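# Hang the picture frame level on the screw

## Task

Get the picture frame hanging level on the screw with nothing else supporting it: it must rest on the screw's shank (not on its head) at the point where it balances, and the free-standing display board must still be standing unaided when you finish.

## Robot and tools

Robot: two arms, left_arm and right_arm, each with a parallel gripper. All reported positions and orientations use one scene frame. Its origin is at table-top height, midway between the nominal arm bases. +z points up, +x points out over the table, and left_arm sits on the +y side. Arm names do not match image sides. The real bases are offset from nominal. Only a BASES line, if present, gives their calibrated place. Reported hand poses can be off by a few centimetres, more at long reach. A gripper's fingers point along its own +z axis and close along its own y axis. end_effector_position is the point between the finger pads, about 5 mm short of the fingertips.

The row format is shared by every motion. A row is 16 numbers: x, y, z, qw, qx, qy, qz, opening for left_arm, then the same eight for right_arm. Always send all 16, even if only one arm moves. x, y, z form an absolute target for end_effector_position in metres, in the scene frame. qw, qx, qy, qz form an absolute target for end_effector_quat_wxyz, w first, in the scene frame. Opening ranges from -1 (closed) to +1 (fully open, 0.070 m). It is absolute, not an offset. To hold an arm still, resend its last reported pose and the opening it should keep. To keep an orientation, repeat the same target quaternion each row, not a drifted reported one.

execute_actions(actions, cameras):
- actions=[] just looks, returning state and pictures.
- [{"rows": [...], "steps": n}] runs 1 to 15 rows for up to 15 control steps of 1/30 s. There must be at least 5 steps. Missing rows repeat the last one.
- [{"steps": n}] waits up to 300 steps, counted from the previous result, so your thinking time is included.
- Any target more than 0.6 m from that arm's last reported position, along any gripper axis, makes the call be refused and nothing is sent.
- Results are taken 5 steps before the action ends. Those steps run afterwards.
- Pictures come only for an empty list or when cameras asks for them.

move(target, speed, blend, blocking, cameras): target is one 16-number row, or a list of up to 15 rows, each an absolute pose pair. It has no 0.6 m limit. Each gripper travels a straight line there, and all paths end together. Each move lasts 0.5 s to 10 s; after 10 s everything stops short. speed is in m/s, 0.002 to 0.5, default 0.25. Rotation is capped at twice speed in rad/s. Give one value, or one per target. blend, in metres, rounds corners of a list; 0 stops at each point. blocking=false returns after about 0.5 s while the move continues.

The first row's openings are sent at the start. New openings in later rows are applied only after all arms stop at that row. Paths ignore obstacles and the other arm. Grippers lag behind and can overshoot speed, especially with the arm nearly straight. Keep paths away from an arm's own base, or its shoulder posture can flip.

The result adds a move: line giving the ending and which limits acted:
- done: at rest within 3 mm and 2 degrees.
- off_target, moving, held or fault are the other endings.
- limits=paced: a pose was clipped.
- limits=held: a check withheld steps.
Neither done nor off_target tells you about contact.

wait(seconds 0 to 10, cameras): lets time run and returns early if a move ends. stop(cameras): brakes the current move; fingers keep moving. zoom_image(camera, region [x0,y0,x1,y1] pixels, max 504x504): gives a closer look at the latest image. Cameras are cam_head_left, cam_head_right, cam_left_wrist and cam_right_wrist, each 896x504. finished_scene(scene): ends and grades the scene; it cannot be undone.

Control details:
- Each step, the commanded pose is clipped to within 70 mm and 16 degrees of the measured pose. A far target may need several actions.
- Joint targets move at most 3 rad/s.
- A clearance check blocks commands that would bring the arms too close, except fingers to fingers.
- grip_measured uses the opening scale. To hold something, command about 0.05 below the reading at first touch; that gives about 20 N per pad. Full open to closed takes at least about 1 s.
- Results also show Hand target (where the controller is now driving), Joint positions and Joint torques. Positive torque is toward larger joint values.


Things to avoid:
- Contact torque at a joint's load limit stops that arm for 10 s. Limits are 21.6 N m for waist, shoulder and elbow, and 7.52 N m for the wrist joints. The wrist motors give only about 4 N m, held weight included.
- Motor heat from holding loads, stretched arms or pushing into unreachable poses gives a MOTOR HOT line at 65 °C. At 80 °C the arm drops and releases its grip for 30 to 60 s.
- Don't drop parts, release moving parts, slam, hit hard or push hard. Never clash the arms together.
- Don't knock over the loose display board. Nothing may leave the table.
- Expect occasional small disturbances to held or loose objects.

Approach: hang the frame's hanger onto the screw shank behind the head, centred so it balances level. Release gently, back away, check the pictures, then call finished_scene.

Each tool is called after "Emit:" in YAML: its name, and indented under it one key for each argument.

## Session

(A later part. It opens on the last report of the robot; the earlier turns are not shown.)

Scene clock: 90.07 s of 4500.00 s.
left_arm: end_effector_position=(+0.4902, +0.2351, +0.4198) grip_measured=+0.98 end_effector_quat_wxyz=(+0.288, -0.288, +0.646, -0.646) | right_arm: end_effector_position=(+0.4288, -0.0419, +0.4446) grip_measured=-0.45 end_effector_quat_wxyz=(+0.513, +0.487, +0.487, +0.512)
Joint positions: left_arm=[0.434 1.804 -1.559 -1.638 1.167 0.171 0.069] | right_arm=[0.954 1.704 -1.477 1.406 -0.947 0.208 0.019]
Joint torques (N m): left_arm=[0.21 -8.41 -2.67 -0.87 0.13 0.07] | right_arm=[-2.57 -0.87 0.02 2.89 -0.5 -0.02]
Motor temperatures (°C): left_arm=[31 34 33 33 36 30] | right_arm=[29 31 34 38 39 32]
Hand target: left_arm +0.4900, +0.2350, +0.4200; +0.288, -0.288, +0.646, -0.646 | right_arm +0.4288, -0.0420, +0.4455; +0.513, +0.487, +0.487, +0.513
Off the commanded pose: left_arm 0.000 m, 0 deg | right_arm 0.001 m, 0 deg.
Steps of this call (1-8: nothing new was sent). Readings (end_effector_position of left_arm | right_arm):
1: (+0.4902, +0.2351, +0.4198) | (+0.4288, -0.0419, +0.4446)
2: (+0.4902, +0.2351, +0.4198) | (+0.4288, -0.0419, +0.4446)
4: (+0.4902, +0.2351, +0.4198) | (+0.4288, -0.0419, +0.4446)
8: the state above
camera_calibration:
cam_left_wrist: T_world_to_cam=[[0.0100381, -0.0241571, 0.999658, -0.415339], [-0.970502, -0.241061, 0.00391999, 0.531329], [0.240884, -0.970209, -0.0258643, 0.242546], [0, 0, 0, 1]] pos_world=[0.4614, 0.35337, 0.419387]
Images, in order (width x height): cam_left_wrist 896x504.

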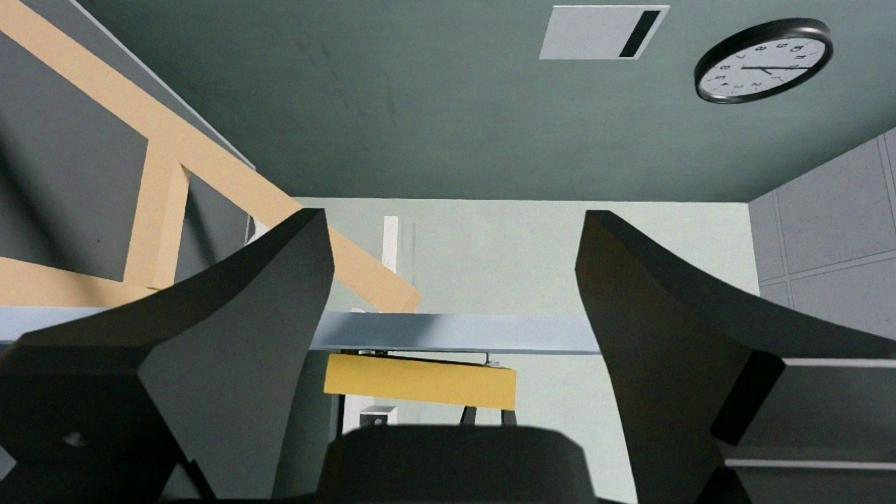

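Emit:
move:
  target:
    - [0.49,0.235,0.42,0.2876,-0.2876,0.6458,-0.6458,1.0,0.4283,-0.042,0.4482,0.5013,0.4987,0.4987,0.5013,-0.52]
  speed: 0.015
  cameras: ["cam_left_wrist"]

Emit:
zoom_image:
  camera: "cam_left_wrist"
  region: [475, 345, 525, 378]

Emit:
zoom_image:
  camera: "cam_left_wrist"
  region: [310, 335, 530, 420]

Scene clock: 95.77 s of 4500.00 s.
left_arm: end_effector_position=(+0.4902, +0.2351, +0.4198) grip_measured=+0.98 end_effector_quat_wxyz=(+0.288, -0.288, +0.646, -0.646) | right_arm: end_effector_position=(+0.4286, -0.0423, +0.4472) grip_measured=-0.45 end_effector_quat_wxyz=(+0.501, +0.500, +0.499, +0.500)
Joint positions: left_arm=[0.434 1.804 -1.559 -1.638 1.167 0.171 0.069] | right_arm=[0.955 1.701 -1.526 1.503 -0.936 0.11 0.019]
Joint torques (N m): left_arm=[0.3 -8.57 -2.68 -0.85 0.09 0.08] | right_arm=[0.24 -10.06 -5.11 -1.46 -0.74 -0.01]
Motor temperatures (°C): left_arm=[31 34 33 33 36 30] | right_arm=[29 31 34 37 39 32]
Hand target: left_arm +0.4900, +0.2350, +0.4200; +0.288, -0.288, +0.646, -0.646 | right_arm +0.4283, -0.0420, +0.4482; +0.501, +0.499, +0.499, +0.501
Off the commanded pose: left_arm 0.000 m, 0 deg | right_arm 0.001 m, 0 deg.
Kept back: nothing.
move: done
camera_calibration:
cam_left_wrist: T_world_to_cam=[[0.0100381, -0.0241571, 0.999658, -0.415339], [-0.970502, -0.241061, 0.00391999, 0.531329], [0.240884, -0.970209, -0.0258643, 0.242546], [0, 0, 0, 1]] pos_world=[0.4614, 0.35337, 0.419387]
Images, in order (width x height): cam_left_wrist 896x504.

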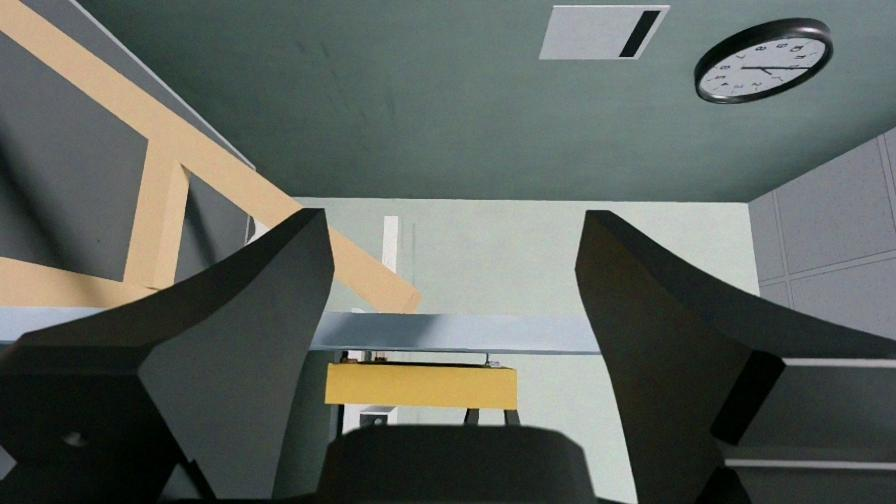

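Scaled by 10.080 from the camera's 896x504 image, which has a finer 1280x720 frame.

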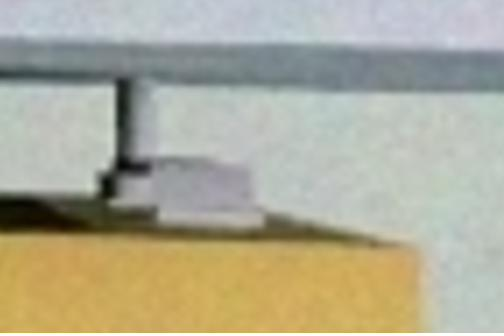

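Scaled by 2.291 from the camera's 896x504 image, which has a finer 1280x720 frame.

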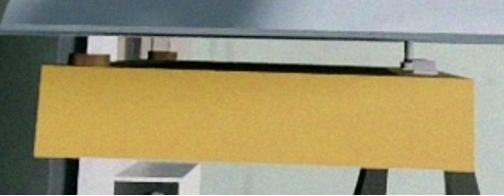

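Emit:
move:
  target:
    - [0.49,0.235,0.42,0.2876,-0.2876,0.6458,-0.6458,1.0,0.4294,-0.042,0.4482,0.5013,0.4987,0.4987,0.5013,-0.52]
  speed: 0.01
  cameras: ["cam_left_wrist"]

Emit:
zoom_image:
  camera: "cam_left_wrist"
  region: [475, 345, 525, 378]

Scene clock: 97.10 s of 4500.00 s.
left_arm: end_effector_position=(+0.4902, +0.2351, +0.4198) grip_measured=+0.98 end_effector_quat_wxyz=(+0.288, -0.288, +0.646, -0.646) | right_arm: end_effector_position=(+0.4289, -0.0421, +0.4491) grip_measured=-0.45 end_effector_quat_wxyz=(+0.501, +0.498, +0.498, +0.502)
Joint positions: left_arm=[0.434 1.804 -1.559 -1.638 1.167 0.171 0.069] | right_arm=[0.954 1.701 -1.53 1.5 -0.933 0.11 0.019]
Joint torques (N m): left_arm=[0.41 -8.46 -2.66 -0.84 0.04 0.1] | right_arm=[-0.46 -6.99 -5.12 -1.46 -0.04 -0.23]
Motor temperatures (°C): left_arm=[31 34 33 33 36 30] | right_arm=[29 31 34 37 39 32]
Hand target: left_arm +0.4900, +0.2350, +0.4200; +0.288, -0.288, +0.646, -0.646 | right_arm +0.4294, -0.0420, +0.4482; +0.501, +0.499, +0.499, +0.501
Off the commanded pose: left_arm 0.000 m, 0 deg | right_arm 0.001 m, 0 deg.
Kept back: nothing.
move: done
camera_calibration:
cam_left_wrist: T_world_to_cam=[[0.0100381, -0.0241571, 0.999658, -0.415339], [-0.970502, -0.241061, 0.00391999, 0.531329], [0.240884, -0.970209, -0.0258643, 0.242546], [0, 0, 0, 1]] pos_world=[0.4614, 0.35337, 0.419387]
Images, in order (width x height): cam_left_wrist 896x504.

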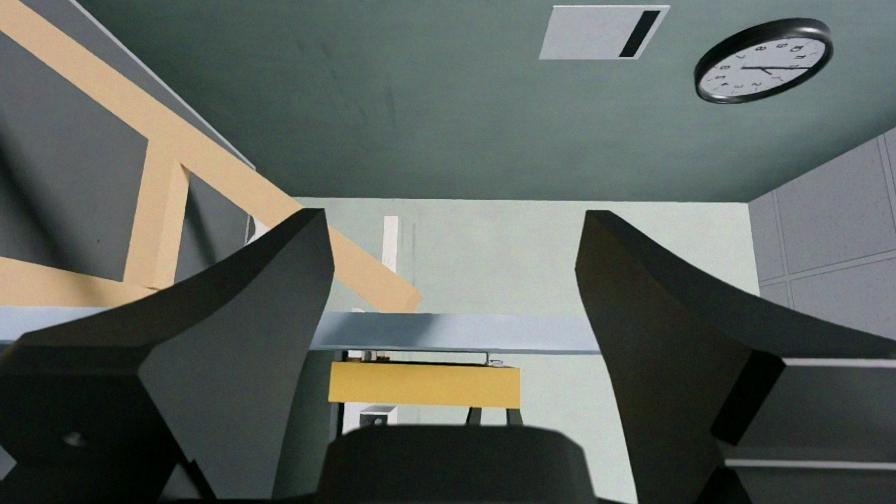

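Scaled by 10.080 from the camera's 896x504 image, which has a finer 1280x720 frame.

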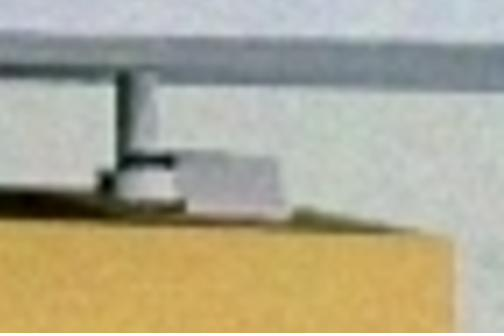

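Emit:
move:
  target:
    - [0.49,0.235,0.42,0.2876,-0.2876,0.6458,-0.6458,1.0,0.4295,-0.042,0.4455,0.5013,0.4987,0.4987,0.5013,-0.52]
  speed: 0.01
  cameras: ["cam_left_wrist"]

Emit:
zoom_image:
  camera: "cam_left_wrist"
  region: [475, 345, 525, 378]

Scene clock: 98.23 s of 4500.00 s.
left_arm: end_effector_position=(+0.4902, +0.2351, +0.4198) grip_measured=+0.98 end_effector_quat_wxyz=(+0.288, -0.288, +0.646, -0.646) | right_arm: end_effector_position=(+0.4294, -0.0418, +0.4465) grip_measured=-0.45 end_effector_quat_wxyz=(+0.502, +0.498, +0.498, +0.502)
Joint positions: left_arm=[0.434 1.804 -1.559 -1.638 1.167 0.171 0.069] | right_arm=[0.953 1.703 -1.521 1.491 -0.933 0.123 0.019]
Joint torques (N m): left_arm=[0.38 -8.51 -2.56 -0.85 0.06 0.11] | right_arm=[-0.76 -6.86 -2.66 -0.2 -0.39 0.1]
Motor temperatures (°C): left_arm=[31 34 33 33 36 30] | right_arm=[29 31 34 37 39 32]
Hand target: left_arm +0.4900, +0.2350, +0.4200; +0.288, -0.288, +0.646, -0.646 | right_arm +0.4295, -0.0420, +0.4455; +0.501, +0.499, +0.499, +0.501
Off the commanded pose: left_arm 0.000 m, 0 deg | right_arm 0.001 m, 0 deg.
Kept back: nothing.
move: done
camera_calibration:
cam_left_wrist: T_world_to_cam=[[0.0100381, -0.0241571, 0.999658, -0.415339], [-0.970502, -0.241061, 0.00391999, 0.531329], [0.240884, -0.970209, -0.0258643, 0.242546], [0, 0, 0, 1]] pos_world=[0.4614, 0.35337, 0.419387]
Images, in order (width x height): cam_left_wrist 896x504.

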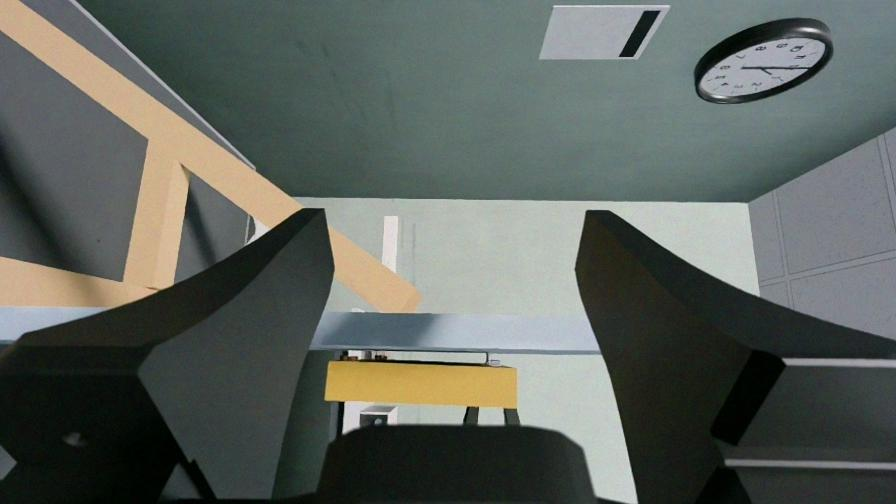

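Scaled by 10.080 from the camera's 896x504 image, which has a finer 1280x720 frame.

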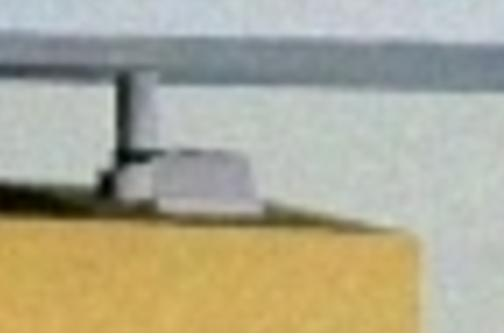

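Emit:
move:
  target:
    - [0.49,0.235,0.42,0.2876,-0.2876,0.6458,-0.6458,1.0,0.4295,-0.042,0.4437,0.5013,0.4987,0.4987,0.5013,-0.52]
  speed: 0.01
  cameras: ["cam_left_wrist"]

Emit:
zoom_image:
  camera: "cam_left_wrist"
  region: [475, 345, 525, 378]

Scene clock: 99.17 s of 4500.00 s.
left_arm: end_effector_position=(+0.4902, +0.2351, +0.4198) grip_measured=+0.98 end_effector_quat_wxyz=(+0.288, -0.288, +0.646, -0.646) | right_arm: end_effector_position=(+0.4293, -0.0419, +0.4453) grip_measured=-0.45 end_effector_quat_wxyz=(+0.502, +0.497, +0.498, +0.503)
Joint positions: left_arm=[0.434 1.804 -1.559 -1.638 1.167 0.171 0.069] | right_arm=[0.953 1.702 -1.514 1.485 -0.933 0.132 0.019]
Joint torques (N m): left_arm=[0.17 -8.4 -2.72 -0.84 0.04 0.07] | right_arm=[-1.33 -3.17 0.15 2.11 -1.01 0.1]
Motor temperatures (°C): left_arm=[31 34 33 33 36 30] | right_arm=[29 31 34 37 39 32]
Hand target: left_arm +0.4900, +0.2350, +0.4200; +0.288, -0.288, +0.646, -0.646 | right_arm +0.4295, -0.0420, +0.4437; +0.501, +0.499, +0.499, +0.501
Off the commanded pose: left_arm 0.000 m, 0 deg | right_arm 0.002 m, 0 deg.
Kept back: nothing.
move: done
camera_calibration:
cam_left_wrist: T_world_to_cam=[[0.0100381, -0.0241571, 0.999658, -0.415339], [-0.970502, -0.241061, 0.00391999, 0.531329], [0.240884, -0.970209, -0.0258643, 0.242546], [0, 0, 0, 1]] pos_world=[0.4614, 0.35337, 0.419387]
Images, in order (width x height): cam_left_wrist 896x504.

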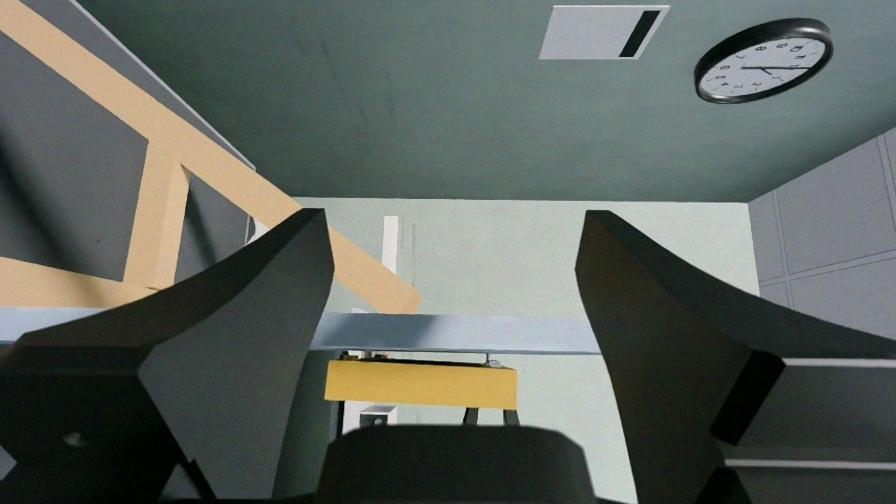

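Scaled by 10.080 from the camera's 896x504 image, which has a finer 1280x720 frame.

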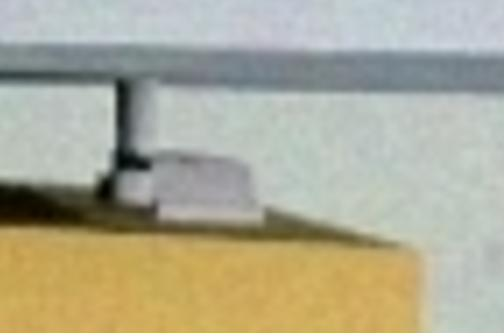

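Emit:
move:
  target:
    - [0.49,0.235,0.42,0.2876,-0.2876,0.6458,-0.6458,1.0,0.4293,-0.0405,0.4478,0.5013,0.4987,0.4987,0.5013,-0.52]
    - [0.49,0.235,0.42,0.2876,-0.2876,0.6458,-0.6458,1.0,0.4293,-0.0405,0.4437,0.5013,0.4987,0.4987,0.5013,-0.52]
  speed: 0.012
  cameras: ["cam_left_wrist"]

Emit:
zoom_image:
  camera: "cam_left_wrist"
  region: [475, 345, 525, 378]

Scene clock: 101.00 s of 4500.00 s.
left_arm: end_effector_position=(+0.4902, +0.2351, +0.4198) grip_measured=+0.98 end_effector_quat_wxyz=(+0.288, -0.288, +0.646, -0.646) | right_arm: end_effector_position=(+0.4294, -0.0408, +0.4446) grip_measured=-0.44 end_effector_quat_wxyz=(+0.502, +0.498, +0.498, +0.502)
Joint positions: left_arm=[0.434 1.804 -1.559 -1.638 1.167 0.171 0.069] | right_arm=[0.956 1.707 -1.519 1.487 -0.938 0.13 0.02]
Joint torques (N m): left_arm=[0.24 -8.47 -2.63 -0.83 0.05 0.05] | right_arm=[-0.92 0.17 -0.08 1.63 1.05 0.03]
Motor temperatures (°C): left_arm=[31 34 33 33 36 30] | right_arm=[29 31 34 37 39 32]
Hand target: left_arm +0.4900, +0.2350, +0.4200; +0.288, -0.288, +0.646, -0.646 | right_arm +0.4293, -0.0405, +0.4437; +0.501, +0.499, +0.499, +0.501
Off the commanded pose: left_arm 0.000 m, 0 deg | right_arm 0.001 m, 0 deg.
Kept back: nothing.
move: done
camera_calibration:
cam_left_wrist: T_world_to_cam=[[0.0100381, -0.0241571, 0.999658, -0.415339], [-0.970502, -0.241061, 0.00391999, 0.531329], [0.240884, -0.970209, -0.0258643, 0.242546], [0, 0, 0, 1]] pos_world=[0.4614, 0.35337, 0.419387]
Images, in order (width x height): cam_left_wrist 896x504.

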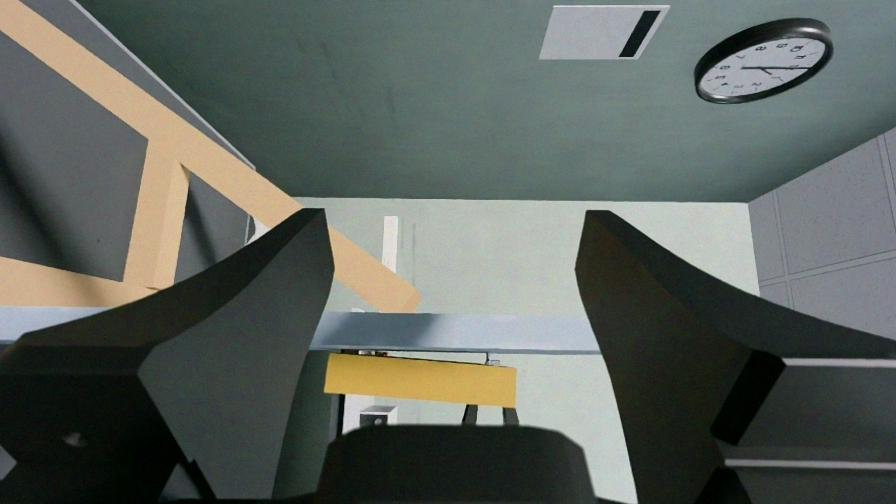

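Scaled by 10.080 from the camera's 896x504 image, which has a finer 1280x720 frame.

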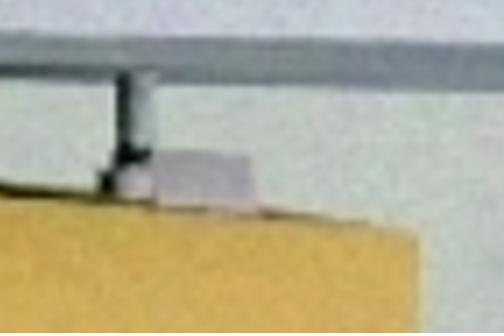

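Emit:
move:
  target:
    - [0.49,0.235,0.42,0.2876,-0.2876,0.6458,-0.6458,1.0,0.4291,-0.0425,0.4485,0.5013,0.4987,0.4987,0.5013,-0.52]
    - [0.49,0.235,0.42,0.2876,-0.2876,0.6458,-0.6458,1.0,0.4291,-0.0437,0.4485,0.5013,0.4987,0.4987,0.5013,-0.52]
    - [0.49,0.235,0.42,0.2876,-0.2876,0.6458,-0.6458,1.0,0.4291,-0.0437,0.4455,0.5013,0.4987,0.4987,0.5013,-0.52]
  speed: 0.012
  cameras: ["cam_left_wrist"]

Emit:
zoom_image:
  camera: "cam_left_wrist"
  region: [475, 345, 525, 378]

Scene clock: 104.00 s of 4500.00 s.
left_arm: end_effector_position=(+0.4902, +0.2351, +0.4198) grip_measured=+0.98 end_effector_quat_wxyz=(+0.288, -0.288, +0.646, -0.646) | right_arm: end_effector_position=(+0.4291, -0.0416, +0.4450) grip_measured=-0.44 end_effector_quat_wxyz=(+0.500, +0.497, +0.501, +0.502)
Joint positions: left_arm=[0.434 1.804 -1.559 -1.638 1.167 0.171 0.069] | right_arm=[0.952 1.699 -1.513 1.49 -0.926 0.126 0.02]
Joint torques (N m): left_arm=[0.23 -8.47 -2.79 -0.78 0.03 0.07] | right_arm=[-1.7 -4.53 -0.42 1.67 -1.09 0.02]
Motor temperatures (°C): left_arm=[31 34 33 33 36 30] | right_arm=[29 31 34 38 39 32]
Hand target: left_arm +0.4900, +0.2350, +0.4200; +0.288, -0.288, +0.646, -0.646 | right_arm +0.4291, -0.0437, +0.4455; +0.501, +0.499, +0.499, +0.501
Off the commanded pose: left_arm 0.000 m, 0 deg | right_arm 0.002 m, 0 deg.
Kept back: nothing.
move: done
camera_calibration:
cam_left_wrist: T_world_to_cam=[[0.0100381, -0.0241571, 0.999658, -0.415339], [-0.970502, -0.241061, 0.00391999, 0.531329], [0.240884, -0.970209, -0.0258643, 0.242546], [0, 0, 0, 1]] pos_world=[0.4614, 0.35337, 0.419387]
Images, in order (width x height): cam_left_wrist 896x504.

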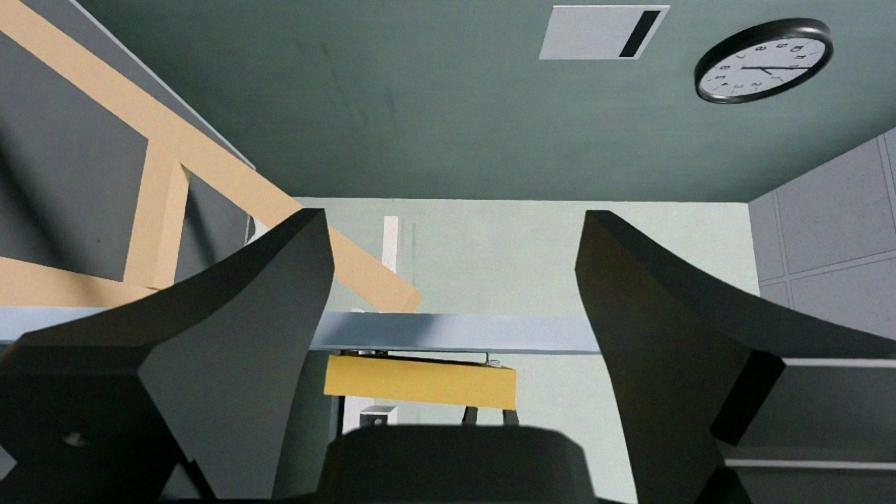

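Scaled by 10.080 from the camera's 896x504 image, which has a finer 1280x720 frame.

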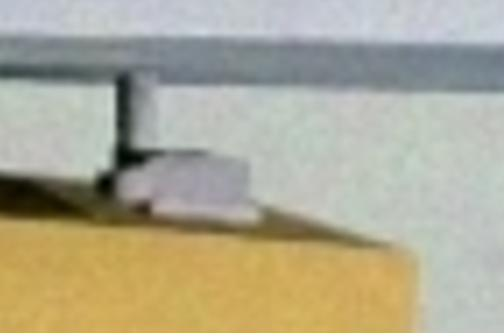

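Emit:
move:
  target:
    - [0.49,0.235,0.42,0.2876,-0.2876,0.6458,-0.6458,1.0,0.4288,-0.0416,0.4462,0.5129,0.4867,0.4867,0.5129,-0.52]
  speed: 0.015
  cameras: ["cam_left_wrist"]

Emit:
zoom_image:
  camera: "cam_left_wrist"
  region: [475, 345, 525, 378]

Scene clock: 106.30 s of 4500.00 s.
left_arm: end_effector_position=(+0.4902, +0.2351, +0.4198) grip_measured=+0.98 end_effector_quat_wxyz=(+0.288, -0.288, +0.646, -0.646) | right_arm: end_effector_position=(+0.4292, -0.0427, +0.4459) grip_measured=-0.45 end_effector_quat_wxyz=(+0.513, +0.488, +0.486, +0.512)
Joint positions: left_arm=[0.434 1.804 -1.559 -1.638 1.167 0.171 0.069] | right_arm=[0.953 1.704 -1.482 1.409 -0.949 0.205 0.019]
Joint torques (N m): left_arm=[0.28 -8.52 -2.6 -0.79 0.02 0.08] | right_arm=[-0.51 -4.68 -2.59 -0.28 -0.4 -0.07]
Motor temperatures (°C): left_arm=[31 34 33 33 36 30] | right_arm=[29 31 34 37 39 32]
Hand target: left_arm +0.4900, +0.2350, +0.4200; +0.288, -0.288, +0.646, -0.646 | right_arm +0.4288, -0.0416, +0.4462; +0.513, +0.487, +0.487, +0.513
Off the commanded pose: left_arm 0.000 m, 0 deg | right_arm 0.001 m, 0 deg.
Kept back: nothing.
move: done
camera_calibration:
cam_left_wrist: T_world_to_cam=[[0.0100381, -0.0241571, 0.999658, -0.415339], [-0.970502, -0.241061, 0.00391999, 0.531329], [0.240884, -0.970209, -0.0258643, 0.242546], [0, 0, 0, 1]] pos_world=[0.4614, 0.35337, 0.419387]
Images, in order (width x height): cam_left_wrist 896x504.

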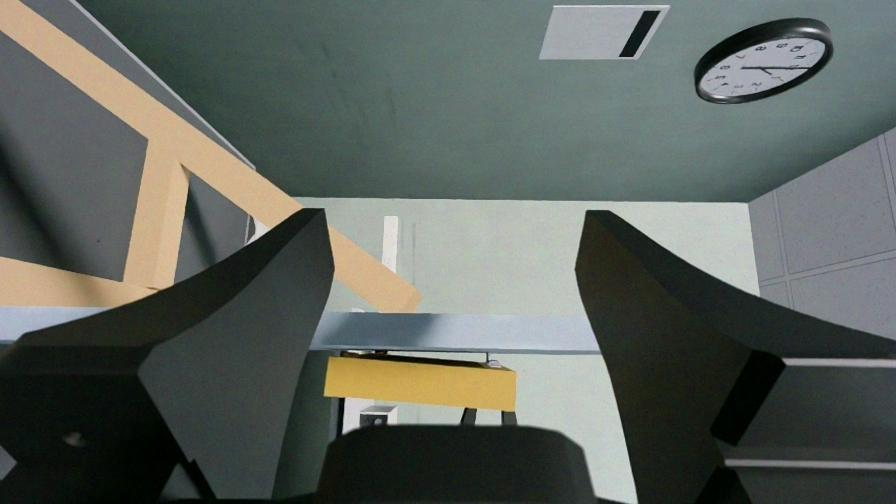

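Scaled by 10.080 from the camera's 896x504 image, which has a finer 1280x720 frame.

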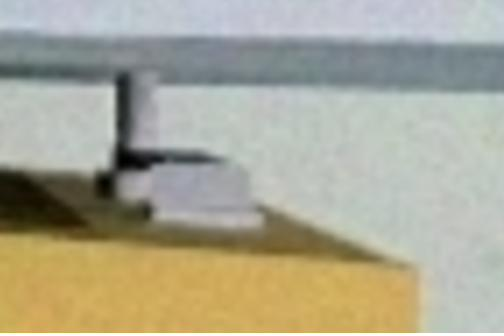

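Emit:
execute_actions:
  actions:
    - {"rows":[[0.49,0.235,0.42,0.2876,-0.2876,0.6458,-0.6458,1.0,0.429,-0.0422,0.4459,0.5129,0.4867,0.4867,0.5129,-0.49],[0.49,0.235,0.42,0.2876,-0.2876,0.6458,-0.6458,1.0,0.429,-0.0422,0.4459,0.5129,0.4867,0.4867,0.5129,-0.47],[0.49,0.235,0.42,0.2876,-0.2876,0.6458,-0.6458,1.0,0.429,-0.0422,0.4459,0.5129,0.4867,0.4867,0.5129,-0.46],[0.49,0.235,0.42,0.2876,-0.2876,0.6458,-0.6458,1.0,0.429,-0.0422,0.4459,0.5129,0.4867,0.4867,0.5129,-0.45],[0.49,0.235,0.42,0.2876,-0.2876,0.6458,-0.6458,1.0,0.429,-0.0422,0.4459,0.5129,0.4867,0.4867,0.5129,-0.445],[0.49,0.235,0.42,0.2876,-0.2876,0.6458,-0.6458,1.0,0.429,-0.0422,0.4459,0.5129,0.4867,0.4867,0.5129,-0.44],[0.49,0.235,0.42,0.2876,-0.2876,0.6458,-0.6458,1.0,0.429,-0.0422,0.4459,0.5129,0.4867,0.4867,0.5129,-0.435],[0.49,0.235,0.42,0.2876,-0.2876,0.6458,-0.6458,1.0,0.429,-0.0422,0.4459,0.5129,0.4867,0.4867,0.5129,-0.43],[0.49,0.235,0.42,0.2876,-0.2876,0.6458,-0.6458,1.0,0.429,-0.0422,0.4459,0.5129,0.4867,0.4867,0.5129,-0.425],[0.49,0.235,0.42,0.2876,-0.2876,0.6458,-0.6458,1.0,0.429,-0.0422,0.4459,0.5129,0.4867,0.4867,0.5129,-0.42],[0.49,0.235,0.42,0.2876,-0.2876,0.6458,-0.6458,1.0,0.429,-0.0422,0.4459,0.5129,0.4867,0.4867,0.5129,-0.415],[0.49,0.235,0.42,0.2876,-0.2876,0.6458,-0.6458,1.0,0.429,-0.0422,0.4459,0.5129,0.4867,0.4867,0.5129,-0.41],[0.49,0.235,0.42,0.2876,-0.2876,0.6458,-0.6458,1.0,0.429,-0.0422,0.4459,0.5129,0.4867,0.4867,0.5129,-0.405],[0.49,0.235,0.42,0.2876,-0.2876,0.6458,-0.6458,1.0,0.429,-0.0422,0.4459,0.5129,0.4867,0.4867,0.5129,-0.40],[0.49,0.235,0.42,0.2876,-0.2876,0.6458,-0.6458,1.0,0.429,-0.0422,0.4459,0.5129,0.4867,0.4867,0.5129,-0.395]],"steps":15}

Emit:
execute_actions:
  actions:
    - {"steps":20}
  cameras: ["cam_left_wrist", "cam_right_wrist", "cam_head_left"]

Emit:
zoom_image:
  camera: "cam_left_wrist"
  region: [475, 345, 525, 378]

Emit:
zoom_image:
  camera: "cam_left_wrist"
  region: [310, 335, 530, 420]

Scene clock: 107.53 s of 4500.00 s.
left_arm: end_effector_position=(+0.4902, +0.2351, +0.4198) grip_measured=+0.98 end_effector_quat_wxyz=(+0.288, -0.288, +0.646, -0.646) | right_arm: end_effector_position=(+0.4289, -0.0412, +0.4455) grip_measured=-0.42 end_effector_quat_wxyz=(+0.512, +0.486, +0.488, +0.513)
Joint positions: left_arm=[0.434 1.804 -1.559 -1.638 1.167 0.171 0.069] | right_arm=[0.954 1.704 -1.48 1.406 -0.944 0.205 0.02]
Joint torques (N m): left_arm=[0.26 -8.58 -2.77 -0.78 0.03 0.08] | right_arm=[0.17 -6.3 -3.45 -0.94 -0.2 0.18]
Motor temperatures (°C): left_arm=[31 34 33 33 36 30] | right_arm=[29 31 34 37 39 32]
Steps of this call (1-27: nothing new was sent; 28-37: this action's first 10). Readings (end_effector_position of left_arm | right_arm):
28: (+0.4902, +0.2351, +0.4198) | (+0.4289, -0.0423, +0.4461)
29: (+0.4902, +0.2351, +0.4198) | (+0.4289, -0.0419, +0.4458)
31: (+0.4902, +0.2351, +0.4198) | (+0.4289, -0.0417, +0.4458)
35: (+0.4902, +0.2351, +0.4198) | (+0.4289, -0.0412, +0.4458)
37: the state above

Scene clock: 108.20 s of 4500.00 s.
left_arm: end_effector_position=(+0.4902, +0.2351, +0.4198) grip_measured=+0.98 end_effector_quat_wxyz=(+0.288, -0.288, +0.646, -0.646) | right_arm: end_effector_position=(+0.4289, -0.0416, +0.4456) grip_measured=-0.39 end_effector_quat_wxyz=(+0.513, +0.486, +0.487, +0.513)
Joint positions: left_arm=[0.434 1.804 -1.559 -1.638 1.167 0.171 0.069] | right_arm=[0.954 1.704 -1.48 1.406 -0.945 0.206 0.021]
Joint torques (N m): left_arm=[0.05 -8.42 -2.74 -0.8 0 0.08] | right_arm=[-0.48 -7.76 -3.85 -0.95 -0.31 0.18]
Motor temperatures (°C): left_arm=[31 34 33 33 36 30] | right_arm=[29 31 34 37 39 32]
Hand target: left_arm +0.4900, +0.2350, +0.4200; +0.288, -0.288, +0.646, -0.646 | right_arm +0.4290, -0.0422, +0.4459; +0.513, +0.487, +0.487, +0.513
Off the commanded pose: left_arm 0.000 m, 0 deg | right_arm 0.001 m, 0 deg.
Steps of this call (1-5: your previous action's last 5; 6-20: nothing new was sent). Readings (end_effector_position of left_arm | right_arm):
1: (+0.4902, +0.2351, +0.4198) | (+0.4289, -0.0412, +0.4455)
2: (+0.4902, +0.2351, +0.4198) | (+0.4289, -0.0412, +0.4455)
4: (+0.4902, +0.2351, +0.4198) | (+0.4289, -0.0412, +0.4455)
8: (+0.4902, +0.2351, +0.4198) | (+0.4289, -0.0414, +0.4455)
20: the state above
camera_calibration:
cam_left_wrist: T_world_to_cam=[[0.0100381, -0.0241571, 0.999658, -0.415339], [-0.970502, -0.241061, 0.00391999, 0.531329], [0.240884, -0.970209, -0.0258643, 0.242546], [0, 0, 0, 1]] pos_world=[0.4614, 0.35337, 0.419387]
cam_right_wrist: T_world_to_cam=[[0.0418521, 0.0381611, -0.998395, 0.429123], [-0.612294, 0.790617, 0.00455237, 0.287177], [0.789521, 0.611121, 0.0564548, -0.220051], [0, 0, 0, 1]] pos_world=[0.331613, -0.108945, 0.43955]
Images, in order (width x height): cam_head_left 896x504, cam_left_wrist 896x504, cam_right_wrist 896x504.

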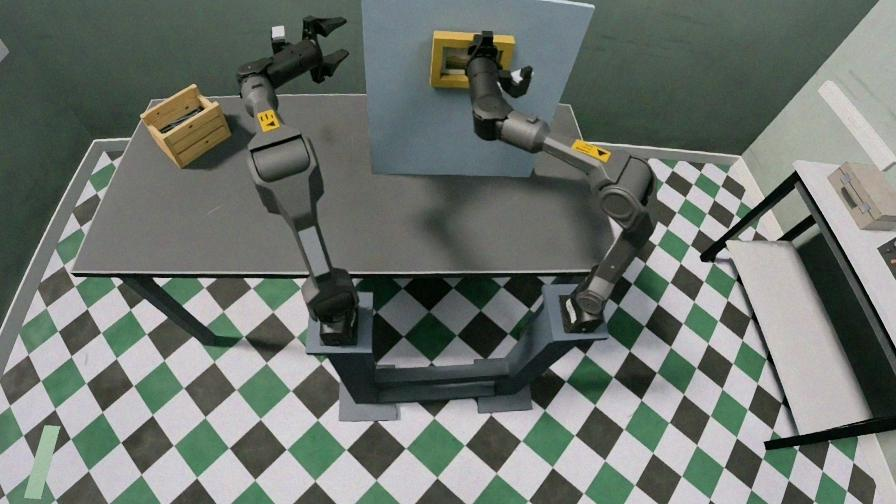

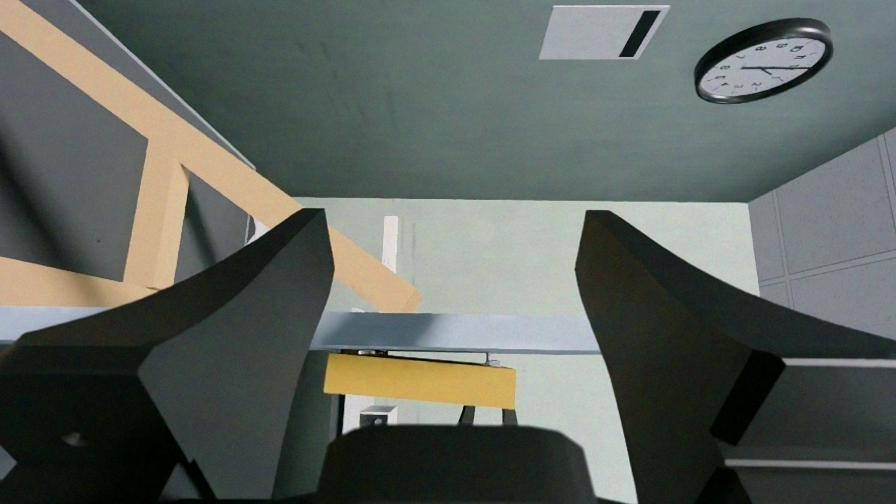

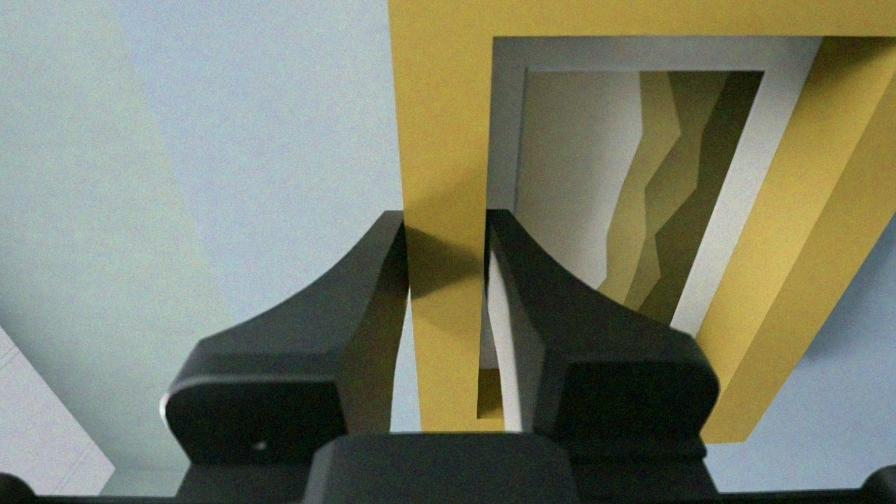

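Scaled by 10.080 from the camera's 896x504 image, which has a finer 1280x720 frame.

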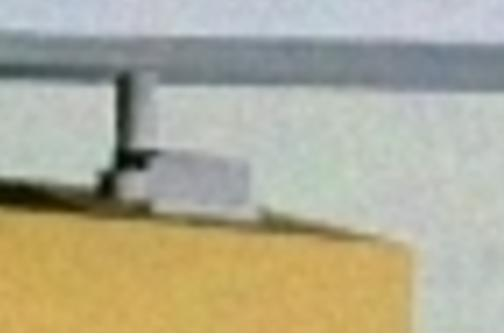

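Scaled by 2.291 from the camera's 896x504 image, which has a finer 1280x720 frame.

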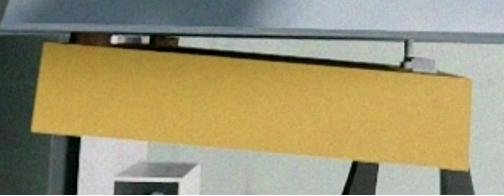

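Emit:
execute_actions:
  actions:
    - {"rows":[[0.49,0.235,0.42,0.2876,-0.2876,0.6458,-0.6458,1.0,0.4289,-0.0416,0.4456,0.5129,0.4867,0.4867,0.5129,-0.38],[0.49,0.235,0.42,0.2876,-0.2876,0.6458,-0.6458,1.0,0.4289,-0.0416,0.4456,0.5129,0.4867,0.4867,0.5129,-0.37],[0.49,0.235,0.42,0.2876,-0.2876,0.6458,-0.6458,1.0,0.4289,-0.0416,0.4456,0.5129,0.4867,0.4867,0.5129,-0.36],[0.49,0.235,0.42,0.2876,-0.2876,0.6458,-0.6458,1.0,0.4289,-0.0416,0.4456,0.5129,0.4867,0.4867,0.5129,-0.35],[0.49,0.235,0.42,0.2876,-0.2876,0.6458,-0.6458,1.0,0.4289,-0.0416,0.4456,0.5129,0.4867,0.4867,0.5129,-0.34],[0.49,0.235,0.42,0.2876,-0.2876,0.6458,-0.6458,1.0,0.4289,-0.0416,0.4456,0.5129,0.4867,0.4867,0.5129,-0.33],[0.49,0.235,0.42,0.2876,-0.2876,0.6458,-0.6458,1.0,0.4289,-0.0416,0.4456,0.5129,0.4867,0.4867,0.5129,-0.32],[0.49,0.235,0.42,0.2876,-0.2876,0.6458,-0.6458,1.0,0.4289,-0.0416,0.4456,0.5129,0.4867,0.4867,0.5129,-0.31],[0.49,0.235,0.42,0.2876,-0.2876,0.6458,-0.6458,1.0,0.4289,-0.0416,0.4456,0.5129,0.4867,0.4867,0.5129,-0.30]],"steps":12}

Emit:
execute_actions:
  actions:
    - {"steps":15}
  cameras: ["cam_left_wrist", "cam_right_wrist", "cam_head_left"]

Emit:
zoom_image:
  camera: "cam_left_wrist"
  region: [475, 345, 525, 378]

Emit:
zoom_image:
  camera: "cam_head_left"
  region: [400, 0, 560, 110]

Scene clock: 109.33 s of 4500.00 s.
left_arm: end_effector_position=(+0.4902, +0.2351, +0.4198) grip_measured=+0.98 end_effector_quat_wxyz=(+0.288, -0.288, +0.646, -0.646) | right_arm: end_effector_position=(+0.4288, -0.0422, +0.4460) grip_measured=-0.32 end_effector_quat_wxyz=(+0.513, +0.487, +0.486, +0.513)
Joint positions: left_arm=[0.434 1.804 -1.559 -1.638 1.167 0.171 0.069] | right_arm=[0.954 1.703 -1.48 1.406 -0.947 0.206 0.024]
Joint torques (N m): left_arm=[0.18 -8.48 -2.63 -0.78 0.04 0.05] | right_arm=[0.71 -5.9 -4.71 -1.02 -0.25 0.15]
Motor temperatures (°C): left_arm=[31 34 33 33 36 30] | right_arm=[29 31 34 37 39 32]
Steps of this call (1-27: nothing new was sent; 28-34: this action's first 7). Readings (end_effector_position of left_arm | right_arm):
28: (+0.4902, +0.2351, +0.4198) | (+0.4288, -0.0420, +0.4460)
29: (+0.4902, +0.2351, +0.4198) | (+0.4288, -0.0422, +0.4460)
31: (+0.4902, +0.2351, +0.4198) | (+0.4288, -0.0422, +0.4460)
34: the state above

Scene clock: 109.83 s of 4500.00 s.
left_arm: end_effector_position=(+0.4902, +0.2351, +0.4198) grip_measured=+0.98 end_effector_quat_wxyz=(+0.288, -0.288, +0.646, -0.646) | right_arm: end_effector_position=(+0.4289, -0.0420, +0.4456) grip_measured=-0.30 end_effector_quat_wxyz=(+0.513, +0.487, +0.487, +0.513)
Joint positions: left_arm=[0.434 1.804 -1.559 -1.638 1.167 0.171 0.069] | right_arm=[0.954 1.704 -1.48 1.406 -0.947 0.206 0.025]
Joint torques (N m): left_arm=[0.25 -8.39 -2.67 -0.76 -0.02 0.05] | right_arm=[0.73 -5.89 -4.69 -1.1 -0.17 0.1]
Motor temperatures (°C): left_arm=[31 34 33 33 36 30] | right_arm=[29 31 34 37 39 32]
Hand target: left_arm +0.4900, +0.2350, +0.4200; +0.288, -0.288, +0.646, -0.646 | right_arm +0.4289, -0.0416, +0.4456; +0.513, +0.487, +0.487, +0.513
Off the commanded pose: left_arm 0.000 m, 0 deg | right_arm 0.000 m, 0 deg.
Steps of this call (1-5: your previous action's last 5; 6-15: nothing new was sent). Readings (end_effector_position of left_arm | right_arm):
1: (+0.4902, +0.2351, +0.4198) | (+0.4288, -0.0422, +0.4460)
2: (+0.4902, +0.2351, +0.4198) | (+0.4288, -0.0422, +0.4460)
4: (+0.4902, +0.2351, +0.4198) | (+0.4288, -0.0422, +0.4460)
8: (+0.4902, +0.2351, +0.4198) | (+0.4289, -0.0420, +0.4456)
15: the state above
camera_calibration:
cam_left_wrist: T_world_to_cam=[[0.0100381, -0.0241571, 0.999658, -0.415339], [-0.970502, -0.241061, 0.00391999, 0.531329], [0.240884, -0.970209, -0.0258643, 0.242546], [0, 0, 0, 1]] pos_world=[0.4614, 0.35337, 0.419387]
cam_right_wrist: T_world_to_cam=[[0.0423134, 0.0381527, -0.998376, 0.429007], [-0.610757, 0.791806, 0.0043734, 0.286984], [0.790686, 0.60958, 0.056806, -0.220518], [0, 0, 0, 1]] pos_world=[0.331486, -0.10918, 0.439582]
Images, in order (width x height): cam_head_left 896x504, cam_left_wrist 896x504, cam_right_wrist 896x504.

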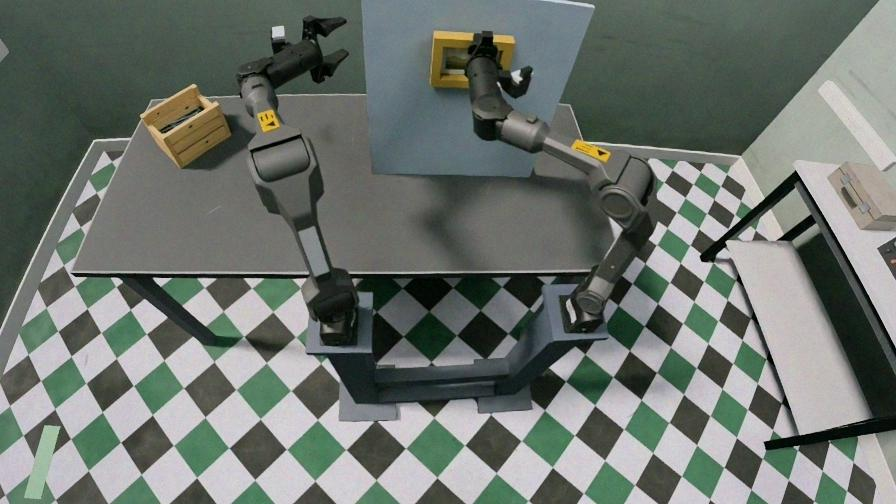

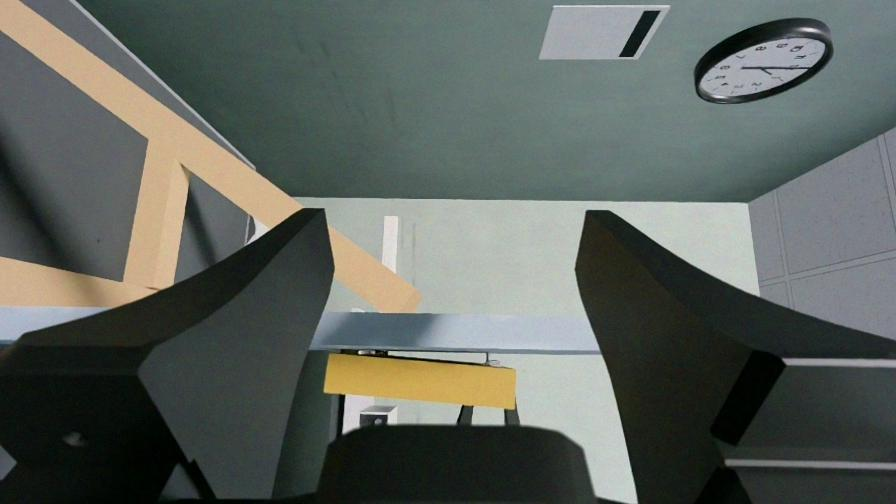

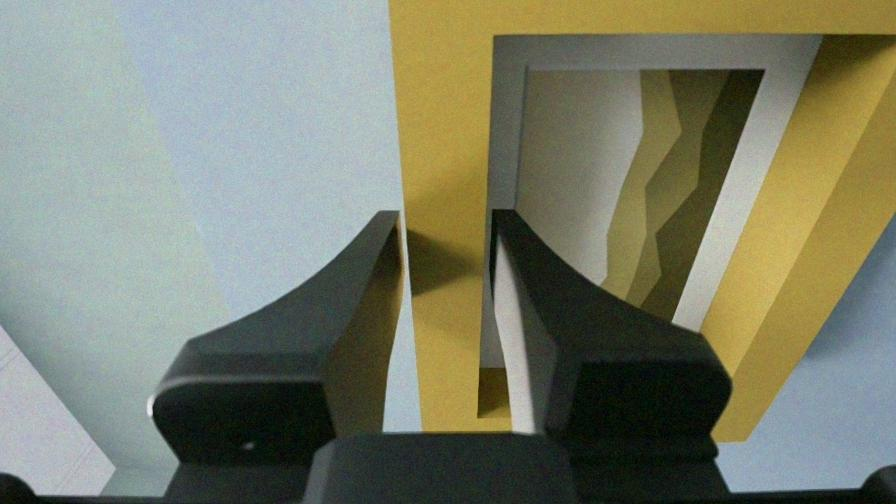

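Scaled by 10.080 from the camera's 896x504 image, which has a finer 1280x720 frame.

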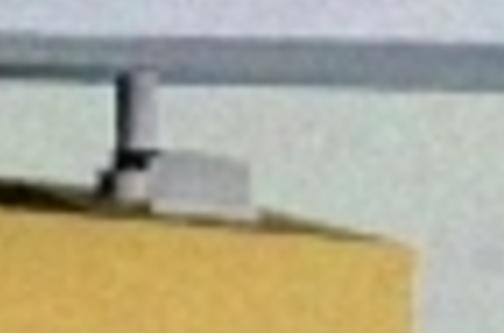

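Scaled by 3.150 from the camera's 896x504 image, which has a finer 1280x720 frame.

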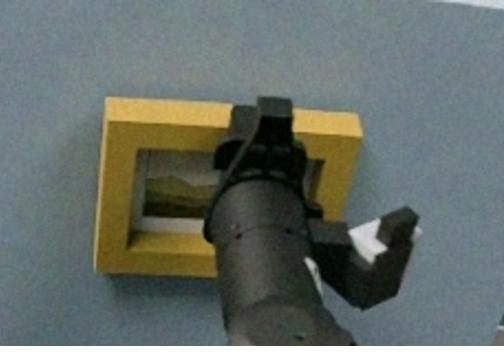

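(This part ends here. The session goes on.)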